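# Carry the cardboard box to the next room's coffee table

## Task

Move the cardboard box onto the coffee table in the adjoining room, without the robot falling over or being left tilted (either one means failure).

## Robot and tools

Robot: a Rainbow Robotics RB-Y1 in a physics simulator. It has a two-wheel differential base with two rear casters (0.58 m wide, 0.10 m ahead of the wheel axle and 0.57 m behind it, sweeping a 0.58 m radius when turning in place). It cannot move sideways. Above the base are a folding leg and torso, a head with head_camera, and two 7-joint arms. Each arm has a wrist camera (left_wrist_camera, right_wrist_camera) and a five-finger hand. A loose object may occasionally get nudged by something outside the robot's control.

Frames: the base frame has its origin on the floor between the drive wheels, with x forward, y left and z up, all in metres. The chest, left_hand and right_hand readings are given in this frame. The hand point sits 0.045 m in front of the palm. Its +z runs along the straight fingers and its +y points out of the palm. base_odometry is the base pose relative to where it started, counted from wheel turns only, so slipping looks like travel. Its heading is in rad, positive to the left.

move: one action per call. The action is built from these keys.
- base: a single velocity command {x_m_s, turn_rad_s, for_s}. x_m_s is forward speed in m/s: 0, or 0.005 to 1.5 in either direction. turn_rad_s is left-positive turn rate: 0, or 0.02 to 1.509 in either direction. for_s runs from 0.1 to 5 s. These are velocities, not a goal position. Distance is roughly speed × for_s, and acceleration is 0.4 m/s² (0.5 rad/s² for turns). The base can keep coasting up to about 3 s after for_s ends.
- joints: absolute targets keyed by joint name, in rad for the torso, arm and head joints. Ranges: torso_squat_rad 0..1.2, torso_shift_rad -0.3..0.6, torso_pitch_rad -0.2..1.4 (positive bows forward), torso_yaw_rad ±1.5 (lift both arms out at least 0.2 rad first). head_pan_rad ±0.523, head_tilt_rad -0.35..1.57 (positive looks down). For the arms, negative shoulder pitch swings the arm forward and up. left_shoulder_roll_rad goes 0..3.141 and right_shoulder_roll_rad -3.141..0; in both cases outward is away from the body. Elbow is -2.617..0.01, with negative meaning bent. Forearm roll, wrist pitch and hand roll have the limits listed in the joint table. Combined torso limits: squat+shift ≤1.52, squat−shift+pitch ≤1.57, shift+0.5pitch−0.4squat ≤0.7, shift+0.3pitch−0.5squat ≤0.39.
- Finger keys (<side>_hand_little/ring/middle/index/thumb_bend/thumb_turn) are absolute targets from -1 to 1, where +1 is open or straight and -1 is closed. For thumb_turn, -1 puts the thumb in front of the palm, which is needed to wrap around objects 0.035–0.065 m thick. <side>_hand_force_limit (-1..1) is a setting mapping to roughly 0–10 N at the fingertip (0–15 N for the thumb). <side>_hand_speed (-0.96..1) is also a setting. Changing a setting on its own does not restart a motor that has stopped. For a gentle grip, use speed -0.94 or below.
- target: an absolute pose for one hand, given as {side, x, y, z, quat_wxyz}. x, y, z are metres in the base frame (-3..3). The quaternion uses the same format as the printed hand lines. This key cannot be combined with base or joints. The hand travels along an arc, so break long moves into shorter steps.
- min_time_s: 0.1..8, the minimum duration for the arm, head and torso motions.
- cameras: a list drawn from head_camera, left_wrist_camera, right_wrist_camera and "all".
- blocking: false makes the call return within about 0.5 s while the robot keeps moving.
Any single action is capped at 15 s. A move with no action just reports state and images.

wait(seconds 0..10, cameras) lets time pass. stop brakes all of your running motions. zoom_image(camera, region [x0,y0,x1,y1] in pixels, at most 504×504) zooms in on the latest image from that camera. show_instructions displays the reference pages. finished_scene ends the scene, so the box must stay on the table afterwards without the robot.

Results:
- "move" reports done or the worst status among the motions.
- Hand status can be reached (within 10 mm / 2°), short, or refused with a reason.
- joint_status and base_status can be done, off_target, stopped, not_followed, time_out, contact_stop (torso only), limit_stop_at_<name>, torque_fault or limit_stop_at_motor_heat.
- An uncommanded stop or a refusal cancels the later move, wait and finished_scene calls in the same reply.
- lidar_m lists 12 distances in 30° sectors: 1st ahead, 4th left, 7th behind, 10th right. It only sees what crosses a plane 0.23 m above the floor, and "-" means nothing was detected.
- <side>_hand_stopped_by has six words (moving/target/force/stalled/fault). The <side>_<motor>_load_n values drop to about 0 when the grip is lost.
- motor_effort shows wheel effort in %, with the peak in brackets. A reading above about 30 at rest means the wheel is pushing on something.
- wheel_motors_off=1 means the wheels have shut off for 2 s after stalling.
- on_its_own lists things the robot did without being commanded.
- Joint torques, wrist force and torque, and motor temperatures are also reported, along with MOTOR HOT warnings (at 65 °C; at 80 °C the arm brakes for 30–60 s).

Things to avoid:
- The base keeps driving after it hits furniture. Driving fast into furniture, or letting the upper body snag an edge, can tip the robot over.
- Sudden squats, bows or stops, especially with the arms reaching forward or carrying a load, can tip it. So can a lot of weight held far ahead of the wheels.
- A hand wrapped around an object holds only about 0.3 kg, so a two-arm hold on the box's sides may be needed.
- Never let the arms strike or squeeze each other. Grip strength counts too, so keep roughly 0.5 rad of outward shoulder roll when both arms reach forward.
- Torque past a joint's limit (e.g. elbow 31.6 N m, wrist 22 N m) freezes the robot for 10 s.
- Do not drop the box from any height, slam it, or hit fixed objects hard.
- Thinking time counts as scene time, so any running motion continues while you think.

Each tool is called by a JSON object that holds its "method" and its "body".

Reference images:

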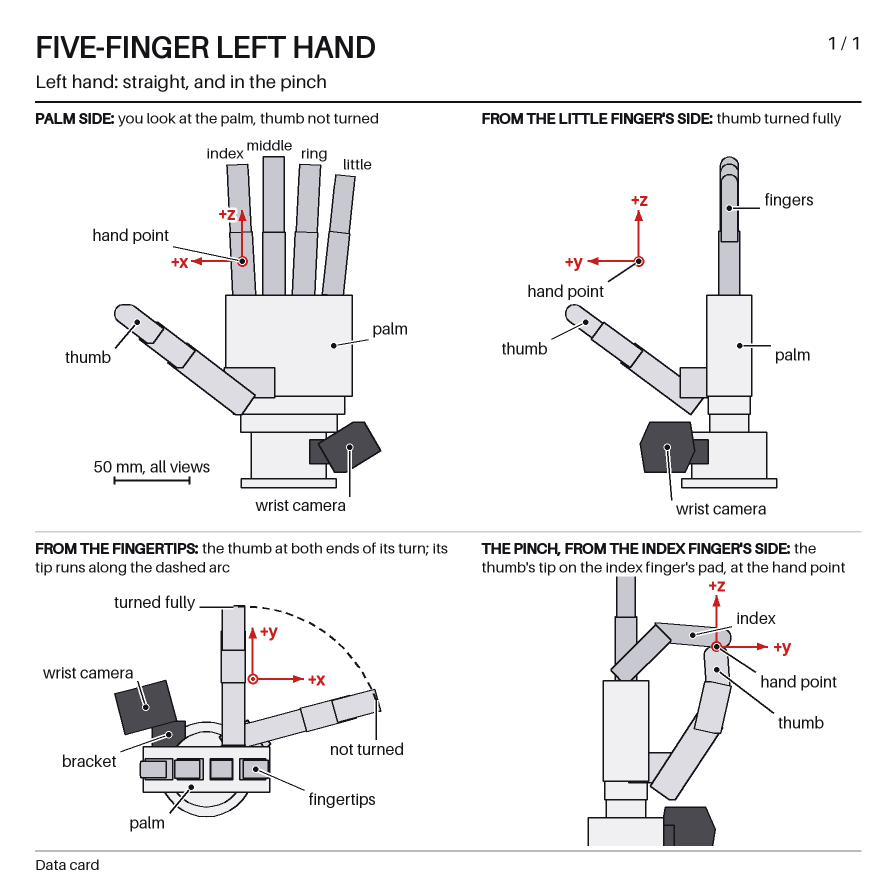

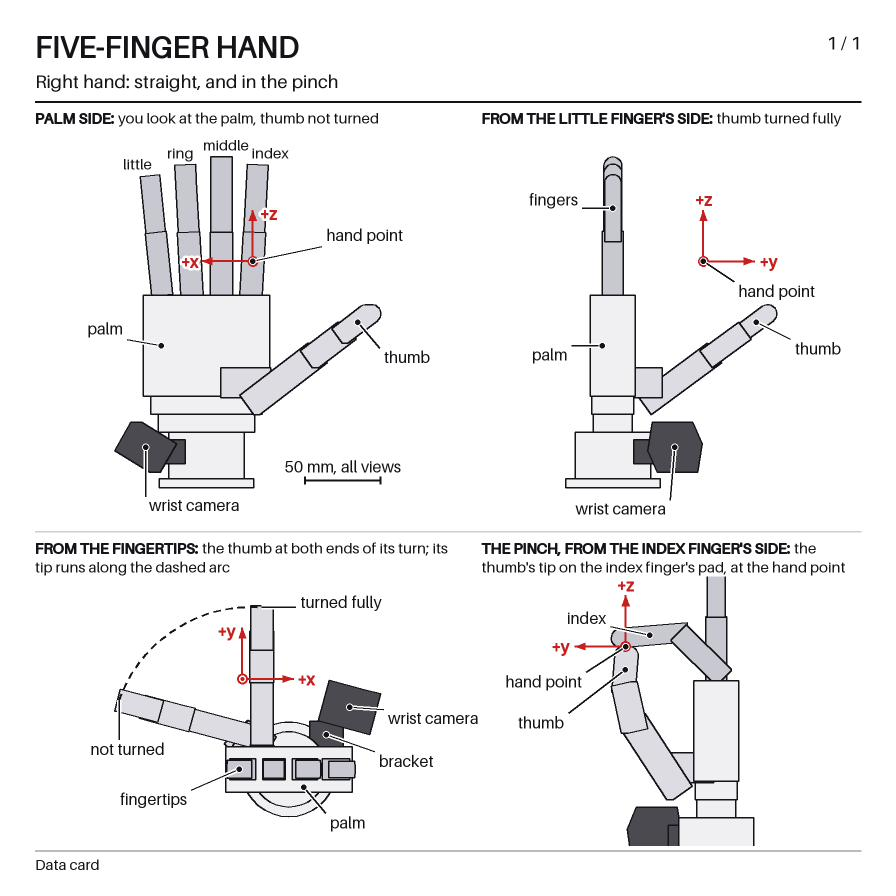

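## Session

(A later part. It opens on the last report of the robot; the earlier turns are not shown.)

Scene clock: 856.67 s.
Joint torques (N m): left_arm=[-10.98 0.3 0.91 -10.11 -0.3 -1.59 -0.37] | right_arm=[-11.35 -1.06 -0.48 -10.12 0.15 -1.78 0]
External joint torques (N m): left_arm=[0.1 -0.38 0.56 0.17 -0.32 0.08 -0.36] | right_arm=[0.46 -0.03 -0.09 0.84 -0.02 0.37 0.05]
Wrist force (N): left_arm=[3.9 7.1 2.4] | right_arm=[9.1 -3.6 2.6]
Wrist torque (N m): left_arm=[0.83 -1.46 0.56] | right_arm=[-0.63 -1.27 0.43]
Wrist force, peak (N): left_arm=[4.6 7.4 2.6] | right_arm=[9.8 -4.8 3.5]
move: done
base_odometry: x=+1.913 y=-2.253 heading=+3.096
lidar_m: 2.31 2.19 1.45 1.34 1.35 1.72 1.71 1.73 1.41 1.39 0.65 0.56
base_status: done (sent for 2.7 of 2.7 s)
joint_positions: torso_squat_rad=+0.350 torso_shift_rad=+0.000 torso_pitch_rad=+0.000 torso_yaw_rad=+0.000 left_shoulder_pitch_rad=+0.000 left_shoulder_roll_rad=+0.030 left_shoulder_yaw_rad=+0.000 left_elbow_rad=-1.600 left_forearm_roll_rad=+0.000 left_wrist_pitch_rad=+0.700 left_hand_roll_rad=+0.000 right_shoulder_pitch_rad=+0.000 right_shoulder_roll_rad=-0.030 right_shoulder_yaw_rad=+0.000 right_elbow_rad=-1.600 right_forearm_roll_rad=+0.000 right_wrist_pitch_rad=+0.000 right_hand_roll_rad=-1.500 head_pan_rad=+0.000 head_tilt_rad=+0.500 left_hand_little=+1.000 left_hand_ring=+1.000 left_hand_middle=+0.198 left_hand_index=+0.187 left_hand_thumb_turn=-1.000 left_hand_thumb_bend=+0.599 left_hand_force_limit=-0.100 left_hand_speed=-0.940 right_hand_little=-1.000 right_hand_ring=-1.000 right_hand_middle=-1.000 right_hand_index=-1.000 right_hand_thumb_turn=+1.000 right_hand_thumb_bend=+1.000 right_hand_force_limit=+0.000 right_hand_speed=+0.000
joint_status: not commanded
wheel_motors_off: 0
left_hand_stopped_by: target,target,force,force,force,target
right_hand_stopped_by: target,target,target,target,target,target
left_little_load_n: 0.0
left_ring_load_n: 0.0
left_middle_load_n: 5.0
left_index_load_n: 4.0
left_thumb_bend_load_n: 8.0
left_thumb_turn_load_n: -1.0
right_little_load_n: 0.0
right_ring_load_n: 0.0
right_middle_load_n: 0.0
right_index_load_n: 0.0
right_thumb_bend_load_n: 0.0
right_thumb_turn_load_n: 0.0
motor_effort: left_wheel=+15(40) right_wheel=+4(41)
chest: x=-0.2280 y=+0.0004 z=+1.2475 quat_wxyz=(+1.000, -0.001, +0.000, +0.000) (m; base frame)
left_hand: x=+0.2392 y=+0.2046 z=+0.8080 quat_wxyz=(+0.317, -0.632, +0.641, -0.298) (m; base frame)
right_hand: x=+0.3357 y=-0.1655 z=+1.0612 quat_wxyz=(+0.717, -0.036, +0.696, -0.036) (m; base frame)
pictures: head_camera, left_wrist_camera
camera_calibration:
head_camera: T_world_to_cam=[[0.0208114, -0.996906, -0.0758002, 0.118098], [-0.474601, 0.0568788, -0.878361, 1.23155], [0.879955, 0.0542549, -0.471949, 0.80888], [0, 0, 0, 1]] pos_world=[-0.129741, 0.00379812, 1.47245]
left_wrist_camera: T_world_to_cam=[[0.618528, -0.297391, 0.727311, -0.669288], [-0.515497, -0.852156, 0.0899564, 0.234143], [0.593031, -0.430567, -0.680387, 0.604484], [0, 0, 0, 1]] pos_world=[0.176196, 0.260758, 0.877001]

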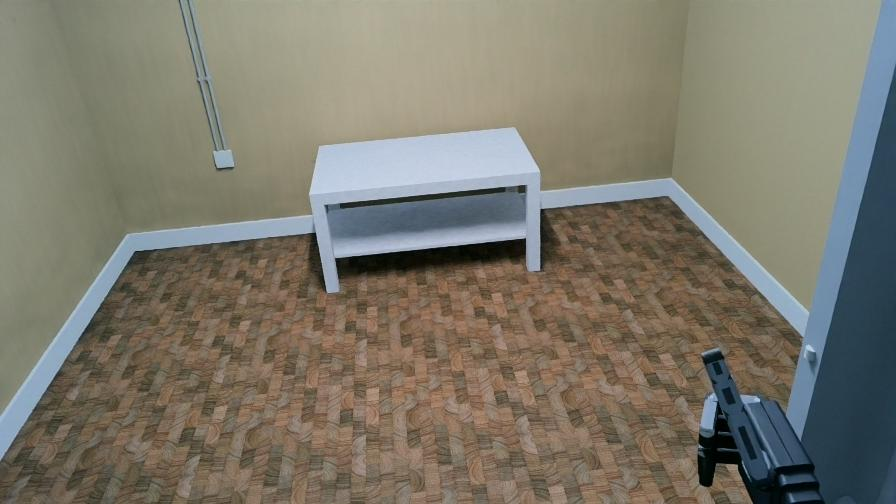

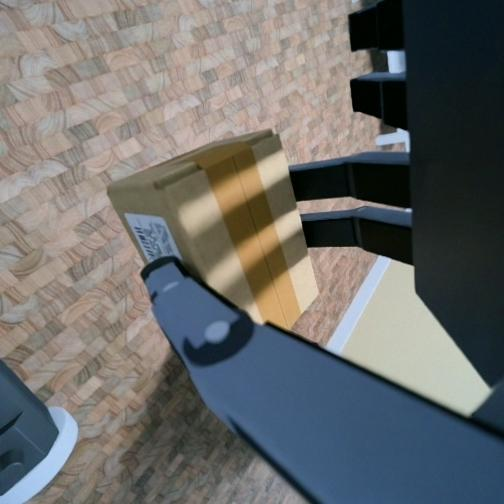

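{"method": "move", "body": {"base": {"turn_rad_s": 0.1, "for_s": 0.75}}}

{"method": "move", "body": {"base": {"x_m_s": 0.45, "for_s": 3.9}, "joints": {"head_tilt_rad": 0.8}, "cameras": ["head_camera"]}}

Scene clock: 872.70 s.
Joint torques (N m): left_arm=[-11.19 0.53 0.95 -10.1 -0.12 -1.68 -0.19] | right_arm=[-11.02 -0.85 -0.5 -10.1 0.24 -1.77 0.01]
External joint torques (N m): left_arm=[-0.11 -0.16 0.6 0.18 -0.15 -0.01 -0.18] | right_arm=[0.78 0.19 -0.11 0.86 0.08 0.37 0.05]
Wrist force (N): left_arm=[4.2 7.2 2.1] | right_arm=[9.9 -3.5 2.9]
Wrist torque (N m): left_arm=[0.88 -1.54 0.57] | right_arm=[-0.60 -1.36 0.47]
Wrist force, peak (N): left_arm=[4.5 7.4 2.5] | right_arm=[10.3 -4.3 2.9]
move: done
base_odometry: x=+1.913 y=-2.253 heading=-3.111
lidar_m: 2.32 1.99 1.41 1.34 1.38 1.81 1.71 1.79 1.40 4.50 0.59 0.56
base_status: done (sent for 0.77 of 0.77 s)
joint_positions: torso_squat_rad=+0.350 torso_shift_rad=+0.000 torso_pitch_rad=+0.000 torso_yaw_rad=+0.000 left_shoulder_pitch_rad=+0.000 left_shoulder_roll_rad=+0.030 left_shoulder_yaw_rad=+0.000 left_elbow_rad=-1.600 left_forearm_roll_rad=+0.000 left_wrist_pitch_rad=+0.700 left_hand_roll_rad=+0.000 right_shoulder_pitch_rad=+0.000 right_shoulder_roll_rad=-0.030 right_shoulder_yaw_rad=+0.000 right_elbow_rad=-1.600 right_forearm_roll_rad=+0.000 right_wrist_pitch_rad=+0.000 right_hand_roll_rad=-1.500 head_pan_rad=+0.000 head_tilt_rad=+0.500 left_hand_little=+1.000 left_hand_ring=+1.000 left_hand_middle=+0.198 left_hand_index=+0.187 left_hand_thumb_turn=-1.000 left_hand_thumb_bend=+0.599 left_hand_force_limit=-0.100 left_hand_speed=-0.940 right_hand_little=-1.000 right_hand_ring=-1.000 right_hand_middle=-1.000 right_hand_index=-1.000 right_hand_thumb_turn=+1.000 right_hand_thumb_bend=+1.000 right_hand_force_limit=+0.000 right_hand_speed=+0.000
joint_status: not commanded
wheel_motors_off: 0
left_hand_stopped_by: target,target,force,force,force,target
right_hand_stopped_by: target,target,target,target,target,target
left_little_load_n: 0.0
left_ring_load_n: 0.0
left_middle_load_n: 5.0
left_index_load_n: 4.0
left_thumb_bend_load_n: 8.0
left_thumb_turn_load_n: -0.5
right_little_load_n: 0.0
right_ring_load_n: 0.0
right_middle_load_n: 0.0
right_index_load_n: 0.0
right_thumb_bend_load_n: 0.0
right_thumb_turn_load_n: 0.0
motor_effort: left_wheel=-15(25) right_wheel=-3(15)
chest: x=-0.2280 y=+0.0004 z=+1.2475 quat_wxyz=(+1.000, -0.001, +0.000, +0.000) (m; base frame)
left_hand: x=+0.2392 y=+0.2046 z=+0.8080 quat_wxyz=(+0.317, -0.632, +0.641, -0.298) (m; base frame)
right_hand: x=+0.3357 y=-0.1655 z=+1.0612 quat_wxyz=(+0.717, -0.036, +0.696, -0.036) (m; base frame)
pictures: none

Scene clock: 878.10 s.
Joint torques (N m): left_arm=[-11.47 -0.08 1.12 -10.44 -0.26 -1.75 -0.35] | right_arm=[-11.19 -1.25 -0.26 -10.03 0.28 -1.79 0.03]
External joint torques (N m): left_arm=[-0.39 -0.77 0.77 -0.17 -0.28 -0.08 -0.35] | right_arm=[0.62 -0.22 0.13 0.93 0.12 0.35 0.07]
Wrist force (N): left_arm=[4.3 7.1 2.4] | right_arm=[9.9 -3.5 3.0]
Wrist torque (N m): left_arm=[0.83 -1.55 0.56] | right_arm=[-0.62 -1.40 0.49]
Wrist force, peak (N): left_arm=[4.5 7.7 2.2] | right_arm=[10.5 -4.3 2.3]
move: done
base_odometry: x=+0.159 y=-2.305 heading=-3.113
lidar_m: 1.12 0.67 1.50 1.42 1.45 1.94 3.47 1.34 1.31 1.23 1.26 0.65
base_status: done (sent for 3.9 of 3.9 s)
joint_positions: torso_squat_rad=+0.350 torso_shift_rad=+0.000 torso_pitch_rad=+0.000 torso_yaw_rad=+0.000 left_shoulder_pitch_rad=+0.000 left_shoulder_roll_rad=+0.030 left_shoulder_yaw_rad=+0.000 left_elbow_rad=-1.600 left_forearm_roll_rad=+0.000 left_wrist_pitch_rad=+0.700 left_hand_roll_rad=+0.000 right_shoulder_pitch_rad=+0.000 right_shoulder_roll_rad=-0.030 right_shoulder_yaw_rad=+0.000 right_elbow_rad=-1.600 right_forearm_roll_rad=+0.000 right_wrist_pitch_rad=+0.000 right_hand_roll_rad=-1.500 head_pan_rad=+0.000 head_tilt_rad=+0.800 left_hand_little=+1.000 left_hand_ring=+1.000 left_hand_middle=+0.198 left_hand_index=+0.187 left_hand_thumb_turn=-1.000 left_hand_thumb_bend=+0.599 left_hand_force_limit=-0.100 left_hand_speed=-0.940 right_hand_little=-1.000 right_hand_ring=-1.000 right_hand_middle=-1.000 right_hand_index=-1.000 right_hand_thumb_turn=+1.000 right_hand_thumb_bend=+1.000 right_hand_force_limit=+0.000 right_hand_speed=+0.000
joint_status: all done
wheel_motors_off: 0
left_hand_stopped_by: target,target,force,force,force,target
right_hand_stopped_by: target,target,target,target,target,target
left_little_load_n: 0.0
left_ring_load_n: 0.0
left_middle_load_n: 5.0
left_index_load_n: 4.0
left_thumb_bend_load_n: 8.0
left_thumb_turn_load_n: -0.5
right_little_load_n: 0.0
right_ring_load_n: 0.0
right_middle_load_n: 0.0
right_index_load_n: 0.0
right_thumb_bend_load_n: 0.0
right_thumb_turn_load_n: 0.0
motor_effort: left_wheel=-19(36) right_wheel=+16(48)
chest: x=-0.2280 y=+0.0004 z=+1.2475 quat_wxyz=(+1.000, -0.001, +0.000, +0.000) (m; base frame)
left_hand: x=+0.2392 y=+0.2046 z=+0.8080 quat_wxyz=(+0.317, -0.632, +0.641, -0.298) (m; base frame)
right_hand: x=+0.3357 y=-0.1655 z=+1.0612 quat_wxyz=(+0.717, -0.036, +0.696, -0.036) (m; base frame)
pictures: head_camera
camera_calibration:
head_camera: T_world_to_cam=[[-0.00286972, -0.9969, -0.0786303, 0.117342], [-0.712962, 0.0571754, -0.698868, 0.922623], [0.701197, 0.0540548, -0.710916, 1.1179], [0, 0, 0, 1]] pos_world=[-0.125736, 0.00379941, 1.44875]

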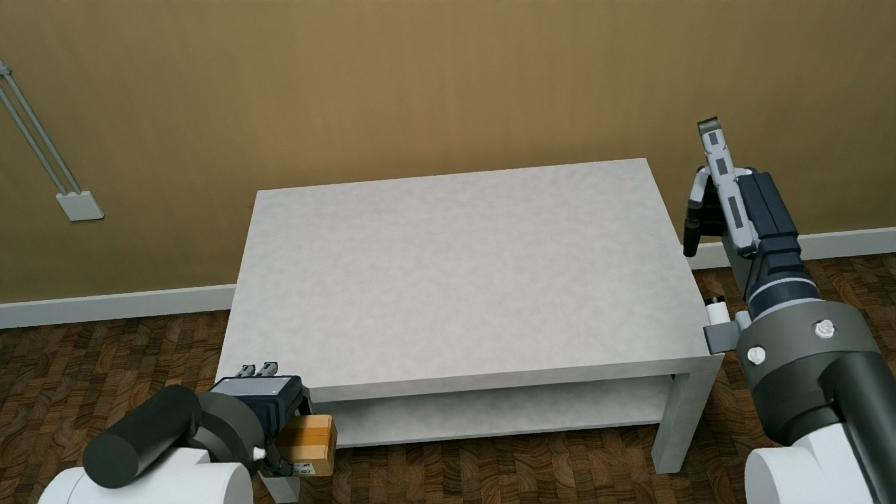

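{"method": "move", "body": {"joints": {"torso_squat_rad": 1.0, "head_tilt_rad": 0.9}, "min_time_s": 3, "cameras": ["head_camera"]}}

Scene clock: 902.53 s.
Joint torques (N m): left_arm=[-11.04 0.57 0.7 -10.28 -0.22 -1.66 -0.32] | right_arm=[-11.09 -0.96 -0.36 -9.99 0.27 -1.74 -0.01]
External joint torques (N m): left_arm=[0.04 -0.11 0.35 0 -0.25 0.01 -0.32] | right_arm=[0.71 0.07 0.02 0.97 0.11 0.4 0.03]
Wrist force (N): left_arm=[4.1 6.9 2.1] | right_arm=[10.3 -4.1 2.7]
Wrist torque (N m): left_arm=[0.84 -1.51 0.57] | right_arm=[-0.72 -1.44 0.48]
Wrist force, peak (N): left_arm=[4.4 7.5 2.4] | right_arm=[9.6 -4.6 4.0]
move: done
base_odometry: x=+0.159 y=-2.305 heading=-3.113
lidar_m: 1.12 0.67 1.49 1.42 1.46 1.95 3.47 1.34 1.30 1.23 1.27 0.66
base_status: not commanded
joint_positions: torso_squat_rad=+1.000 torso_shift_rad=+0.000 torso_pitch_rad=+0.000 torso_yaw_rad=+0.000 left_shoulder_pitch_rad=+0.000 left_shoulder_roll_rad=+0.030 left_shoulder_yaw_rad=+0.000 left_elbow_rad=-1.600 left_forearm_roll_rad=+0.000 left_wrist_pitch_rad=+0.700 left_hand_roll_rad=+0.000 right_shoulder_pitch_rad=+0.000 right_shoulder_roll_rad=-0.030 right_shoulder_yaw_rad=+0.000 right_elbow_rad=-1.600 right_forearm_roll_rad=+0.000 right_wrist_pitch_rad=+0.000 right_hand_roll_rad=-1.500 head_pan_rad=+0.000 head_tilt_rad=+0.900 left_hand_little=+1.000 left_hand_ring=+1.000 left_hand_middle=+0.198 left_hand_index=+0.187 left_hand_thumb_turn=-1.000 left_hand_thumb_bend=+0.599 left_hand_force_limit=-0.100 left_hand_speed=-0.940 right_hand_little=-1.000 right_hand_ring=-1.000 right_hand_middle=-1.000 right_hand_index=-1.000 right_hand_thumb_turn=+1.000 right_hand_thumb_bend=+1.000 right_hand_force_limit=+0.000 right_hand_speed=+0.000
joint_status: all done
wheel_motors_off: 0
left_hand_stopped_by: target,target,force,force,force,target
right_hand_stopped_by: target,target,target,target,target,target
left_little_load_n: 0.0
left_ring_load_n: 0.0
left_middle_load_n: 5.0
left_index_load_n: 4.0
left_thumb_bend_load_n: 8.0
left_thumb_turn_load_n: -0.5
right_little_load_n: 0.0
right_ring_load_n: 0.0
right_middle_load_n: 0.0
right_index_load_n: 0.0
right_thumb_bend_load_n: 0.0
right_thumb_turn_load_n: 0.0
motor_effort: left_wheel=-17(22) right_wheel=+14(18)
chest: x=-0.2281 y=+0.0004 z=+0.9681 quat_wxyz=(+1.000, -0.001, +0.000, +0.000) (m; base frame)
left_hand: x=+0.2392 y=+0.2046 z=+0.5287 quat_wxyz=(+0.317, -0.632, +0.641, -0.298) (m; base frame)
right_hand: x=+0.3356 y=-0.1655 z=+0.7819 quat_wxyz=(+0.717, -0.036, +0.696, -0.036) (m; base frame)
pictures: head_camera
camera_calibration:
head_camera: T_world_to_cam=[[-0.0107529, -0.996905, -0.0778746, 0.092775], [-0.779033, 0.0571764, -0.62437, 0.626688], [0.62689, 0.0539531, -0.777237, 0.981531], [0, 0, 0, 1]] pos_world=[-0.126103, 0.00369952, 1.16139]

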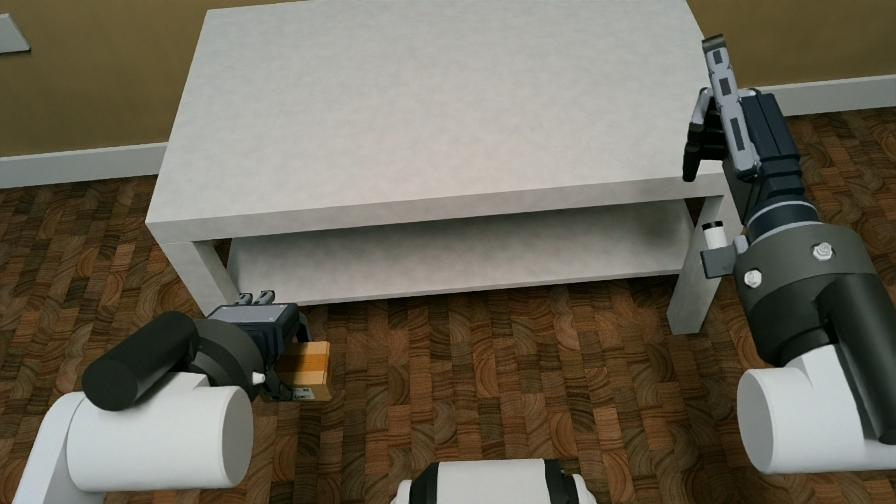

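{"method": "move", "body": {"joints": {"right_shoulder_pitch_rad": 0.5, "right_shoulder_roll_rad": -0.3, "right_elbow_rad": -2.0}, "min_time_s": 2}}

{"method": "move", "body": {"target": {"side": "left", "x": 0.3, "y": 0.2, "z": 0.65, "quat_wxyz": [0.2987, -0.641, 0.641, -0.2987]}, "min_time_s": 3, "cameras": ["head_camera"]}}

Scene clock: 927.50 s.
Joint torques (N m): left_arm=[-11.13 0.33 0.75 -10.14 -0.21 -1.76 -0.16] | right_arm=[-0.69 -4.89 -3.71 -9.89 0.2 -1.7 0.01]
External joint torques (N m): left_arm=[-0.05 -0.36 0.4 0.14 -0.23 -0.09 -0.15] | right_arm=[2.01 0.31 0.14 0.44 0.06 0.35 0.05]
Wrist force (N): left_arm=[4.4 6.8 2.6] | right_arm=[9.2 -2.5 3.2]
Wrist torque (N m): left_arm=[0.78 -1.54 0.59] | right_arm=[-0.62 -1.31 0.48]
Wrist force, peak (N): left_arm=[4.6 7.3 2.9] | right_arm=[9.9 -3.6 3.9]
move: done
base_odometry: x=+0.159 y=-2.305 heading=-3.113
lidar_m: 1.13 0.67 1.50 1.43 1.46 1.93 3.47 1.34 1.31 1.23 1.27 0.66
base_status: not commanded
joint_positions: torso_squat_rad=+1.000 torso_shift_rad=+0.000 torso_pitch_rad=+0.000 torso_yaw_rad=+0.000 left_shoulder_pitch_rad=+0.000 left_shoulder_roll_rad=+0.030 left_shoulder_yaw_rad=+0.000 left_elbow_rad=-1.600 left_forearm_roll_rad=+0.000 left_wrist_pitch_rad=+0.700 left_hand_roll_rad=+0.000 right_shoulder_pitch_rad=+0.500 right_shoulder_roll_rad=-0.300 right_shoulder_yaw_rad=+0.000 right_elbow_rad=-2.000 right_forearm_roll_rad=+0.000 right_wrist_pitch_rad=+0.000 right_hand_roll_rad=-1.500 head_pan_rad=+0.000 head_tilt_rad=+0.900 left_hand_little=+1.000 left_hand_ring=+1.000 left_hand_middle=+0.198 left_hand_index=+0.187 left_hand_thumb_turn=-1.000 left_hand_thumb_bend=+0.599 left_hand_force_limit=-0.100 left_hand_speed=-0.940 right_hand_little=-1.000 right_hand_ring=-1.000 right_hand_middle=-1.000 right_hand_index=-1.000 right_hand_thumb_turn=+1.000 right_hand_thumb_bend=+1.000 right_hand_force_limit=+0.000 right_hand_speed=+0.000
joint_status: all done
wheel_motors_off: 0
left_hand_stopped_by: target,target,force,force,force,target
right_hand_stopped_by: target,target,target,target,target,target
left_little_load_n: 0.0
left_ring_load_n: 0.0
left_middle_load_n: 5.0
left_index_load_n: 4.5
left_thumb_bend_load_n: 8.0
left_thumb_turn_load_n: -0.5
right_little_load_n: 0.0
right_ring_load_n: 0.5
right_middle_load_n: 0.0
right_index_load_n: 0.0
right_thumb_bend_load_n: 0.0
right_thumb_turn_load_n: 0.0
motor_effort: left_wheel=-18(22) right_wheel=+16(17)
chest: x=-0.2281 y=+0.0004 z=+0.9681 quat_wxyz=(+1.000, -0.001, +0.000, +0.000) (m; base frame)
left_hand: x=+0.2392 y=+0.2046 z=+0.5287 quat_wxyz=(+0.317, -0.632, +0.641, -0.298) (m; base frame)
right_hand: x=+0.1995 y=-0.2601 z=+0.7478 quat_wxyz=(+0.671, -0.121, +0.718, -0.144) (m; base frame)
pictures: none

Scene clock: 930.83 s.
Joint torques (N m): left_arm=[-17.19 3.22 1.48 -10.18 0.27 -1.6 0.13] | right_arm=[-0.89 -5.06 -3.81 -9.7 0.16 -1.67 0.01]
External joint torques (N m): left_arm=[-1.62 0.55 0.66 -0.26 0.27 0.04 0.14] | right_arm=[1.81 0.14 0.04 0.63 0.02 0.38 0.05]
Wrist force (N): left_arm=[3.9 6.8 2.6] | right_arm=[8.5 -2.5 3.5]
Wrist torque (N m): left_arm=[0.80 -1.46 0.66] | right_arm=[-0.65 -1.25 0.44]
Wrist force, peak (N): left_arm=[4.8 7.2 2.5] | right_arm=[9.8 -2.6 3.4]
move: done
base_odometry: x=+0.159 y=-2.305 heading=-3.113
lidar_m: 1.12 0.66 1.50 1.42 1.47 1.92 3.46 1.35 1.29 1.22 1.25 0.67
base_status: not commanded
joint_positions: torso_squat_rad=+1.000 torso_shift_rad=+0.000 torso_pitch_rad=+0.000 torso_yaw_rad=+0.000 left_shoulder_pitch_rad=-0.303 left_shoulder_roll_rad=+0.083 left_shoulder_yaw_rad=+0.075 left_elbow_rad=-1.718 left_forearm_roll_rad=+0.045 left_wrist_pitch_rad=+1.135 left_hand_roll_rad=+0.041 right_shoulder_pitch_rad=+0.500 right_shoulder_roll_rad=-0.300 right_shoulder_yaw_rad=+0.000 right_elbow_rad=-2.000 right_forearm_roll_rad=+0.000 right_wrist_pitch_rad=+0.000 right_hand_roll_rad=-1.500 head_pan_rad=+0.000 head_tilt_rad=+0.900 left_hand_little=+1.000 left_hand_ring=+1.000 left_hand_middle=+0.198 left_hand_index=+0.187 left_hand_thumb_turn=-1.000 left_hand_thumb_bend=+0.599 left_hand_force_limit=-0.100 left_hand_speed=-0.940 right_hand_little=-1.000 right_hand_ring=-1.000 right_hand_middle=-1.000 right_hand_index=-1.000 right_hand_thumb_turn=+1.000 right_hand_thumb_bend=+1.000 right_hand_force_limit=+0.000 right_hand_speed=+0.000
joint_status: all done
wheel_motors_off: 0
left_hand_stopped_by: target,target,force,force,force,target
right_hand_stopped_by: target,target,target,target,target,target
left_little_load_n: 0.0
left_ring_load_n: 0.0
left_middle_load_n: 5.0
left_index_load_n: 4.0
left_thumb_bend_load_n: 8.0
left_thumb_turn_load_n: -0.5
right_little_load_n: 0.0
right_ring_load_n: 0.0
right_middle_load_n: 0.0
right_index_load_n: 0.0
right_thumb_bend_load_n: 0.0
right_thumb_turn_load_n: 0.0
motor_effort: left_wheel=-18(23) right_wheel=+14(18)
chest: x=-0.2281 y=+0.0004 z=+0.9681 quat_wxyz=(+1.000, -0.001, +0.000, +0.000) (m; base frame)
left_hand: x=+0.2997 y=+0.1998 z=+0.6502 quat_wxyz=(+0.299, -0.641, +0.641, -0.299) (m; base frame)
left_hand_status: reached (checked arc, planned for 3.0 s): 0 mm and 0.1 deg off.
right_hand: x=+0.1995 y=-0.2601 z=+0.7478 quat_wxyz=(+0.671, -0.121, +0.718, -0.144) (m; base frame)
pictures: head_camera
camera_calibration:
head_camera: T_world_to_cam=[[-0.0107529, -0.996905, -0.0778746, 0.092775], [-0.779033, 0.0571764, -0.62437, 0.626688], [0.62689, 0.0539531, -0.777237, 0.981531], [0, 0, 0, 1]] pos_world=[-0.126103, 0.00369952, 1.16139]

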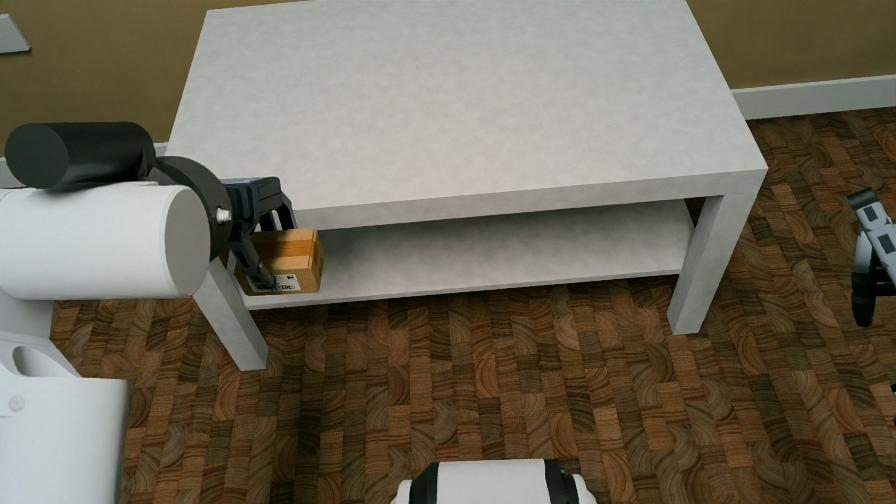

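{"method": "move", "body": {"target": {"side": "left", "x": 0.3, "y": 0.2, "z": 0.85, "quat_wxyz": [0.2987, -0.641, 0.641, -0.2987]}, "min_time_s": 2.5}}

{"method": "move", "body": {"joints": {"torso_pitch_rad": 0.5, "head_tilt_rad": 0.6}, "min_time_s": 3, "cameras": ["head_camera"]}}

{"method": "move", "body": {"target": {"side": "left", "x": 0.34, "y": 0.18, "z": 0.58, "quat_wxyz": [0.2987, -0.641, 0.641, -0.2987]}, "min_time_s": 2.5, "cameras": ["head_camera"]}}

Scene clock: 949.57 s.
Joint torques (N m): left_arm=[-19.64 6.04 2.03 -7.02 0.14 -1.64 0.14] | right_arm=[-0.96 -5.04 -3.52 -9.84 0.18 -1.73 -0.05]
External joint torques (N m): left_arm=[-1.03 0.47 0.69 -0.27 0.25 -0.01 0.15] | right_arm=[1.74 0.17 0.33 0.49 0.03 0.32 -0.02]
Wrist force (N): left_arm=[3.9 7.1 2.7] | right_arm=[8.5 -2.3 3.9]
Wrist torque (N m): left_arm=[0.83 -1.43 0.66] | right_arm=[-0.62 -1.20 0.42]
Wrist force, peak (N): left_arm=[4.3 7.2 3.1] | right_arm=[9.7 -2.9 4.0]
move: done
base_odometry: x=+0.159 y=-2.305 heading=-3.113
lidar_m: 1.12 0.68 1.50 1.42 1.47 1.93 3.47 1.35 1.29 1.23 1.27 0.66
base_status: not commanded
joint_positions: torso_squat_rad=+1.000 torso_shift_rad=+0.000 torso_pitch_rad=+0.000 torso_yaw_rad=+0.000 left_shoulder_pitch_rad=-0.729 left_shoulder_roll_rad=+0.202 left_shoulder_yaw_rad=+0.179 left_elbow_rad=-1.926 left_forearm_roll_rad=+0.107 left_wrist_pitch_rad=+1.766 left_hand_roll_rad=+0.090 right_shoulder_pitch_rad=+0.500 right_shoulder_roll_rad=-0.300 right_shoulder_yaw_rad=+0.000 right_elbow_rad=-2.000 right_forearm_roll_rad=+0.000 right_wrist_pitch_rad=+0.000 right_hand_roll_rad=-1.500 head_pan_rad=+0.000 head_tilt_rad=+0.900 left_hand_little=+1.000 left_hand_ring=+1.000 left_hand_middle=+0.198 left_hand_index=+0.187 left_hand_thumb_turn=-1.000 left_hand_thumb_bend=+0.599 left_hand_force_limit=-0.100 left_hand_speed=-0.940 right_hand_little=-1.000 right_hand_ring=-1.000 right_hand_middle=-1.000 right_hand_index=-1.000 right_hand_thumb_turn=+1.000 right_hand_thumb_bend=+1.000 right_hand_force_limit=+0.000 right_hand_speed=+0.000
joint_status: all done
wheel_motors_off: 0
left_hand_stopped_by: target,target,force,force,force,target
right_hand_stopped_by: target,target,target,target,target,target
left_little_load_n: 0.0
left_ring_load_n: 0.0
left_middle_load_n: 5.0
left_index_load_n: 4.0
left_thumb_bend_load_n: 8.0
left_thumb_turn_load_n: -0.5
right_little_load_n: 0.0
right_ring_load_n: 0.0
right_middle_load_n: 0.0
right_index_load_n: 0.0
right_thumb_bend_load_n: -0.5
right_thumb_turn_load_n: 0.0
motor_effort: left_wheel=-18(22) right_wheel=+15(17)
chest: x=-0.2281 y=+0.0004 z=+0.9681 quat_wxyz=(+1.000, -0.001, +0.000, +0.000) (m; base frame)
left_hand: x=+0.3003 y=+0.1997 z=+0.8496 quat_wxyz=(+0.300, -0.640, +0.640, -0.300) (m; base frame)
left_hand_status: reached (checked arc, planned for 2.5 s): 1 mm and 0.3 deg off.
right_hand: x=+0.1995 y=-0.2601 z=+0.7478 quat_wxyz=(+0.671, -0.121, +0.718, -0.144) (m; base frame)
pictures: none

Scene clock: 952.87 s.
Joint torques (N m): left_arm=[-14.25 5 2.3 -8.68 0.2 -0.83 -0.04] | right_arm=[8.51 -4.45 -3.73 -7.59 0.12 -1.47 0.03]
External joint torques (N m): left_arm=[-1.19 0.42 0.98 -0.05 0.21 -0.01 -0.04] | right_arm=[1.31 0.21 -0.06 0.48 0 0.29 0.06]
Wrist force (N): left_arm=[4.2 4.5 4.4] | right_arm=[8.7 -2.6 6.6]
Wrist torque (N m): left_arm=[0.59 -1.48 0.72] | right_arm=[-0.82 -1.42 0.42]
Wrist force, peak (N): left_arm=[4.1 6.9 3.2] | right_arm=[8.8 -2.7 6.7]
move: done
base_odometry: x=+0.159 y=-2.305 heading=-3.113
lidar_m: 1.13 0.66 1.49 1.42 1.45 1.94 3.47 1.34 1.29 1.23 1.25 0.67
base_status: not commanded
joint_positions: torso_squat_rad=+1.000 torso_shift_rad=+0.000 torso_pitch_rad=+0.500 torso_yaw_rad=+0.000 left_shoulder_pitch_rad=-0.729 left_shoulder_roll_rad=+0.202 left_shoulder_yaw_rad=+0.179 left_elbow_rad=-1.926 left_forearm_roll_rad=+0.107 left_wrist_pitch_rad=+1.766 left_hand_roll_rad=+0.090 right_shoulder_pitch_rad=+0.500 right_shoulder_roll_rad=-0.300 right_shoulder_yaw_rad=+0.000 right_elbow_rad=-2.000 right_forearm_roll_rad=+0.000 right_wrist_pitch_rad=+0.000 right_hand_roll_rad=-1.500 head_pan_rad=+0.000 head_tilt_rad=+0.600 left_hand_little=+1.000 left_hand_ring=+1.000 left_hand_middle=+0.198 left_hand_index=+0.187 left_hand_thumb_turn=-1.000 left_hand_thumb_bend=+0.599 left_hand_force_limit=-0.100 left_hand_speed=-0.940 right_hand_little=-1.000 right_hand_ring=-1.000 right_hand_middle=-1.000 right_hand_index=-1.000 right_hand_thumb_turn=+1.000 right_hand_thumb_bend=+1.000 right_hand_force_limit=+0.000 right_hand_speed=+0.000
joint_status: all done
wheel_motors_off: 0
left_hand_stopped_by: target,target,force,force,force,target
right_hand_stopped_by: target,target,target,target,target,target
left_little_load_n: 0.0
left_ring_load_n: 0.0
left_middle_load_n: 5.0
left_index_load_n: 4.5
left_thumb_bend_load_n: 8.0
left_thumb_turn_load_n: -0.5
right_little_load_n: 0.0
right_ring_load_n: 0.0
right_middle_load_n: 0.0
right_index_load_n: 0.0
right_thumb_bend_load_n: 0.0
right_thumb_turn_load_n: 0.0
motor_effort: left_wheel=-21(21) right_wheel=+15(18)
chest: x=-0.0797 y=+0.0004 z=+0.9303 quat_wxyz=(+0.969, -0.001, +0.247, +0.000) (m; base frame)
left_hand: x=+0.3272 y=+0.1997 z=+0.5729 quat_wxyz=(+0.133, -0.695, +0.695, -0.133) (m; base frame)
right_hand: x=+0.1898 y=-0.2602 z=+0.5319 quat_wxyz=(+0.472, -0.153, +0.861, -0.109) (m; base frame)
pictures: head_camera
camera_calibration:
head_camera: T_world_to_cam=[[-0.0258392, -0.9969, -0.0743199, 0.0863279], [-0.887584, 0.0570827, -0.457096, 0.590082], [0.459921, 0.0541541, -0.886307, 0.898875], [0, 0, 0, 1]] pos_world=[0.112567, 0.00369897, 1.07282]

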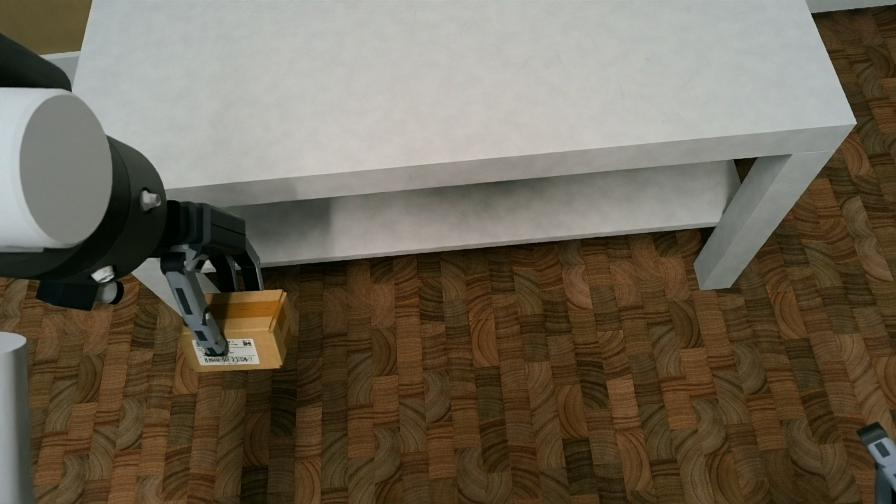

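Scene clock: 955.70 s.
Joint torques (N m): left_arm=[-5.58 -0.04 -1.38 -10.27 -0.47 -1.86 -0.03] | right_arm=[8.48 -4.58 -3.55 -7.63 0.18 -1.46 0.04]
External joint torques (N m): left_arm=[1.04 -0.9 -1.83 -0.33 -0.39 -0.24 -0.02] | right_arm=[1.28 0.07 0.12 0.44 0.07 0.29 0.08]
Wrist force (N): left_arm=[4.1 6.9 2.7] | right_arm=[8.2 -3.1 5.9]
Wrist torque (N m): left_arm=[0.79 -1.50 0.64] | right_arm=[-0.85 -1.31 0.37]
Wrist force, peak (N): left_arm=[4.3 7.2 2.9] | right_arm=[8.7 -2.5 6.9]
move: done
base_odometry: x=+0.159 y=-2.305 heading=-3.113
lidar_m: 1.12 0.68 1.50 1.42 1.46 1.93 3.47 1.35 1.30 1.22 1.27 0.66
base_status: not commanded
joint_positions: torso_squat_rad=+1.000 torso_shift_rad=+0.000 torso_pitch_rad=+0.500 torso_yaw_rad=+0.000 left_shoulder_pitch_rad=-0.269 left_shoulder_roll_rad=+0.068 left_shoulder_yaw_rad=+0.022 left_elbow_rad=-2.248 left_forearm_roll_rad=-0.041 left_wrist_pitch_rad=+1.135 left_hand_roll_rad=+0.098 right_shoulder_pitch_rad=+0.500 right_shoulder_roll_rad=-0.300 right_shoulder_yaw_rad=+0.000 right_elbow_rad=-2.000 right_forearm_roll_rad=+0.000 right_wrist_pitch_rad=+0.000 right_hand_roll_rad=-1.500 head_pan_rad=+0.000 head_tilt_rad=+0.600 left_hand_little=+1.000 left_hand_ring=+1.000 left_hand_middle=+0.198 left_hand_index=+0.187 left_hand_thumb_turn=-1.000 left_hand_thumb_bend=+0.599 left_hand_force_limit=-0.100 left_hand_speed=-0.940 right_hand_little=-1.000 right_hand_ring=-1.000 right_hand_middle=-1.000 right_hand_index=-1.000 right_hand_thumb_turn=+1.000 right_hand_thumb_bend=+1.000 right_hand_force_limit=+0.000 right_hand_speed=+0.000
joint_status: all done
wheel_motors_off: 0
left_hand_stopped_by: target,target,force,force,force,target
right_hand_stopped_by: target,target,target,target,target,target
left_little_load_n: 0.0
left_ring_load_n: 0.0
left_middle_load_n: 5.0
left_index_load_n: 4.0
left_thumb_bend_load_n: 8.0
left_thumb_turn_load_n: -0.5
right_little_load_n: 0.0
right_ring_load_n: 0.0
right_middle_load_n: 0.0
right_index_load_n: 0.0
right_thumb_bend_load_n: 0.0
right_thumb_turn_load_n: 0.0
motor_effort: left_wheel=-17(20) right_wheel=+16(18)
chest: x=-0.0797 y=+0.0004 z=+0.9303 quat_wxyz=(+0.969, -0.001, +0.247, +0.000) (m; base frame)
left_hand: x=+0.3400 y=+0.1802 z=+0.5802 quat_wxyz=(+0.298, -0.641, +0.641, -0.298) (m; base frame)
left_hand_status: reached (checked arc, planned for 2.5 s): 0 mm and 0.0 deg off.
right_hand: x=+0.1898 y=-0.2602 z=+0.5319 quat_wxyz=(+0.472, -0.153, +0.861, -0.109) (m; base frame)
pictures: head_camera
camera_calibration:
head_camera: T_world_to_cam=[[-0.0258392, -0.9969, -0.0743199, 0.0863279], [-0.887584, 0.0570827, -0.457096, 0.590082], [0.459921, 0.0541541, -0.886307, 0.898875], [0, 0, 0, 1]] pos_world=[0.112567, 0.00369897, 1.07282]

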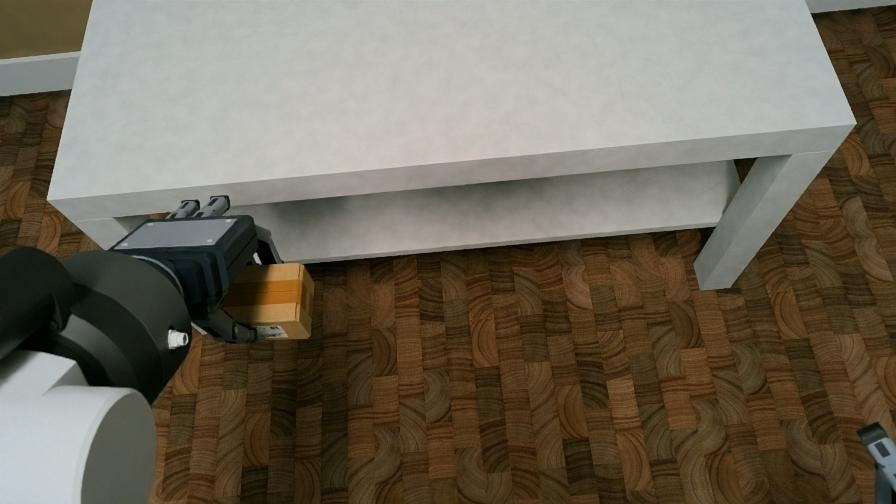

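{"method": "move", "body": {"base": {"x_m_s": 0.12, "for_s": 1.67}}}

{"method": "move", "body": {"target": {"side": "left", "x": 0.48, "y": 0.18, "z": 0.54, "quat_wxyz": [0.2987, -0.641, 0.641, -0.2987]}, "min_time_s": 3, "cameras": ["head_camera", "left_wrist_camera"]}}

{"method": "zoom_image", "body": {"camera": "head_camera", "region": [50, 50, 550, 350]}}

Scene clock: 967.00 s.
Joint torques (N m): left_arm=[-6.45 -0.1 -1.4 -9.9 -0.23 -1.69 0.12] | right_arm=[8.19 -4.5 -3.82 -7.26 0.18 -1.48 -0.01]
External joint torques (N m): left_arm=[0.17 -0.96 -1.85 0.05 -0.15 -0.07 0.12] | right_arm=[0.98 0.16 -0.15 0.81 0.06 0.28 0.02]
Wrist force (N): left_arm=[4.0 7.2 2.6] | right_arm=[8.0 -3.2 6.1]
Wrist torque (N m): left_arm=[0.86 -1.51 0.64] | right_arm=[-0.91 -1.28 0.39]
Wrist force, peak (N): left_arm=[3.9 7.6 2.8] | right_arm=[9.2 -3.0 6.2]
move: done
base_odometry: x=-0.041 y=-2.311 heading=-3.114
lidar_m: 0.92 0.93 0.53 1.44 1.47 1.95 1.53 1.53 1.29 1.21 0.50 0.51
base_status: done (sent for 1.67 of 1.67 s)
joint_positions: torso_squat_rad=+1.000 torso_shift_rad=+0.000 torso_pitch_rad=+0.500 torso_yaw_rad=+0.000 left_shoulder_pitch_rad=-0.268 left_shoulder_roll_rad=+0.068 left_shoulder_yaw_rad=+0.022 left_elbow_rad=-2.249 left_forearm_roll_rad=-0.041 left_wrist_pitch_rad=+1.135 left_hand_roll_rad=+0.098 right_shoulder_pitch_rad=+0.500 right_shoulder_roll_rad=-0.300 right_shoulder_yaw_rad=+0.000 right_elbow_rad=-2.000 right_forearm_roll_rad=+0.000 right_wrist_pitch_rad=+0.000 right_hand_roll_rad=-1.500 head_pan_rad=+0.000 head_tilt_rad=+0.600 left_hand_little=+1.000 left_hand_ring=+1.000 left_hand_middle=+0.198 left_hand_index=+0.187 left_hand_thumb_turn=-1.000 left_hand_thumb_bend=+0.599 left_hand_force_limit=-0.100 left_hand_speed=-0.940 right_hand_little=-1.000 right_hand_ring=-1.000 right_hand_middle=-1.000 right_hand_index=-1.000 right_hand_thumb_turn=+1.000 right_hand_thumb_bend=+1.000 right_hand_force_limit=+0.000 right_hand_speed=+0.000
joint_status: not commanded
wheel_motors_off: 0
left_hand_stopped_by: target,target,force,force,force,target
right_hand_stopped_by: target,target,target,target,target,target
left_little_load_n: 0.0
left_ring_load_n: 0.0
left_middle_load_n: 5.0
left_index_load_n: 4.0
left_thumb_bend_load_n: 7.5
left_thumb_turn_load_n: -0.5
right_little_load_n: 0.0
right_ring_load_n: 0.0
right_middle_load_n: 0.0
right_index_load_n: 0.0
right_thumb_bend_load_n: 0.0
right_thumb_turn_load_n: 0.0
motor_effort: left_wheel=-15(30) right_wheel=+11(35)
chest: x=-0.0796 y=+0.0004 z=+0.9303 quat_wxyz=(+0.969, -0.001, +0.247, +0.000) (m; base frame)
left_hand: x=+0.3400 y=+0.1802 z=+0.5801 quat_wxyz=(+0.298, -0.641, +0.641, -0.298) (m; base frame)
right_hand: x=+0.1897 y=-0.2602 z=+0.5318 quat_wxyz=(+0.472, -0.153, +0.861, -0.109) (m; base frame)
pictures: none

Scene clock: 970.33 s.
Joint torques (N m): left_arm=[-16.02 4.12 1.52 -10.01 0.32 -1.86 0.25] | right_arm=[8.03 -4.39 -3.62 -7.24 0.15 -1.42 -0.05]
External joint torques (N m): left_arm=[-1.23 0.19 0.57 0.23 0.42 -0.24 0.26] | right_arm=[0.83 0.26 0.05 0.83 0.03 0.33 -0.01]
Wrist force (N): left_arm=[3.7 6.9 2.6] | right_arm=[7.5 -3.2 6.1]
Wrist torque (N m): left_arm=[0.84 -1.44 0.66] | right_arm=[-0.86 -1.21 0.33]
Wrist force, peak (N): left_arm=[4.1 7.1 3.3] | right_arm=[8.6 -2.8 6.5]
move: done
base_odometry: x=-0.041 y=-2.311 heading=-3.114
lidar_m: 0.92 0.94 0.52 1.43 1.47 1.95 1.55 1.54 1.29 1.22 0.51 0.51
base_status: not commanded
joint_positions: torso_squat_rad=+1.000 torso_shift_rad=+0.000 torso_pitch_rad=+0.500 torso_yaw_rad=+0.000 left_shoulder_pitch_rad=-0.744 left_shoulder_roll_rad=+0.153 left_shoulder_yaw_rad=+0.132 left_elbow_rad=-1.568 left_forearm_roll_rad=-0.013 left_wrist_pitch_rad=+0.922 left_hand_roll_rad=+0.127 right_shoulder_pitch_rad=+0.500 right_shoulder_roll_rad=-0.300 right_shoulder_yaw_rad=+0.000 right_elbow_rad=-2.000 right_forearm_roll_rad=+0.000 right_wrist_pitch_rad=+0.000 right_hand_roll_rad=-1.500 head_pan_rad=+0.000 head_tilt_rad=+0.600 left_hand_little=+1.000 left_hand_ring=+1.000 left_hand_middle=+0.198 left_hand_index=+0.187 left_hand_thumb_turn=-1.000 left_hand_thumb_bend=+0.599 left_hand_force_limit=-0.100 left_hand_speed=-0.940 right_hand_little=-1.000 right_hand_ring=-1.000 right_hand_middle=-1.000 right_hand_index=-1.000 right_hand_thumb_turn=+1.000 right_hand_thumb_bend=+1.000 right_hand_force_limit=+0.000 right_hand_speed=+0.000
joint_status: all done
wheel_motors_off: 0
left_hand_stopped_by: target,target,force,force,force,target
right_hand_stopped_by: target,target,target,target,target,target
left_little_load_n: 0.0
left_ring_load_n: -0.5
left_middle_load_n: 5.0
left_index_load_n: 4.0
left_thumb_bend_load_n: 8.0
left_thumb_turn_load_n: -0.5
right_little_load_n: 0.0
right_ring_load_n: 0.0
right_middle_load_n: 0.0
right_index_load_n: 0.0
right_thumb_bend_load_n: 0.0
right_thumb_turn_load_n: 0.0
motor_effort: left_wheel=-15(18) right_wheel=+11(14)
chest: x=-0.0796 y=+0.0004 z=+0.9303 quat_wxyz=(+0.969, -0.001, +0.247, +0.000) (m; base frame)
left_hand: x=+0.4798 y=+0.1799 z=+0.5399 quat_wxyz=(+0.299, -0.641, +0.641, -0.299) (m; base frame)
left_hand_status: reached (checked arc, planned for 3.0 s): 0 mm and 0.0 deg off.
right_hand: x=+0.1897 y=-0.2602 z=+0.5318 quat_wxyz=(+0.472, -0.153, +0.861, -0.109) (m; base frame)
pictures: head_camera, left_wrist_camera
camera_calibration:
head_camera: T_world_to_cam=[[-0.0258483, -0.9969, -0.0743136, 0.0863148], [-0.887645, 0.0570806, -0.456976, 0.589915], [0.459802, 0.054152, -0.886369, 0.898867], [0, 0, 0, 1]] pos_world=[0.112566, 0.00369897, 1.07272]
left_wrist_camera: T_world_to_cam=[[0.638948, -0.276256, 0.717934, -0.639064], [-0.512103, -0.849181, 0.129004, 0.338027], [0.574017, -0.450083, -0.684054, 0.283364], [0, 0, 0, 1]] pos_world=[0.418777, 0.238038, 0.609035]

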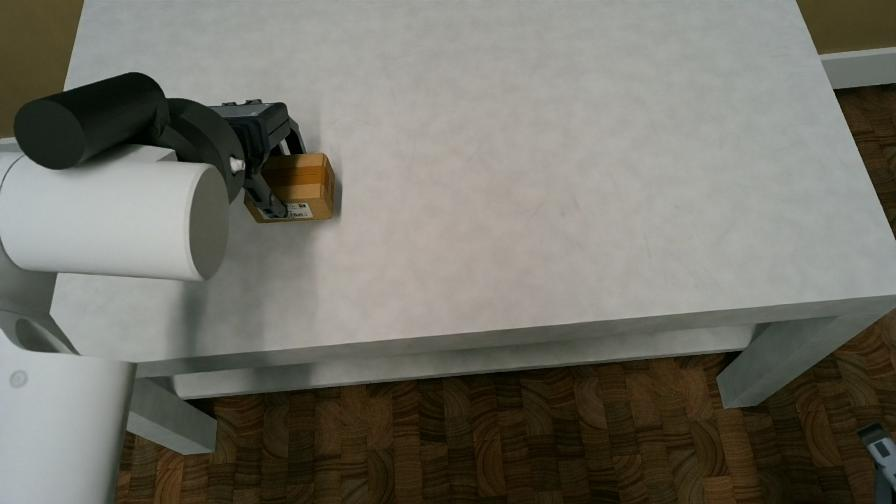

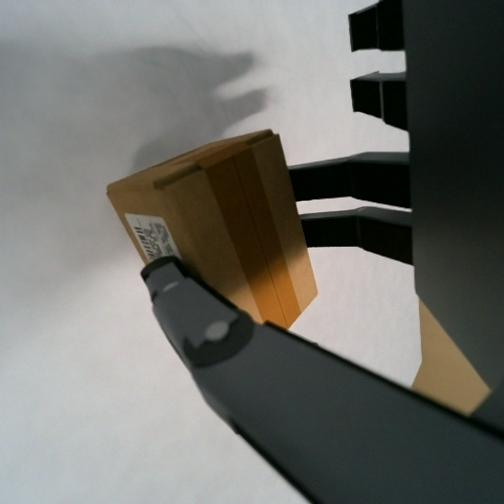

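Scaled by 1.008 from the camera's 896x504 image, which has a finer 1280x720 frame.

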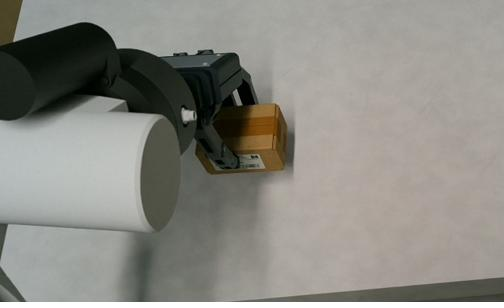

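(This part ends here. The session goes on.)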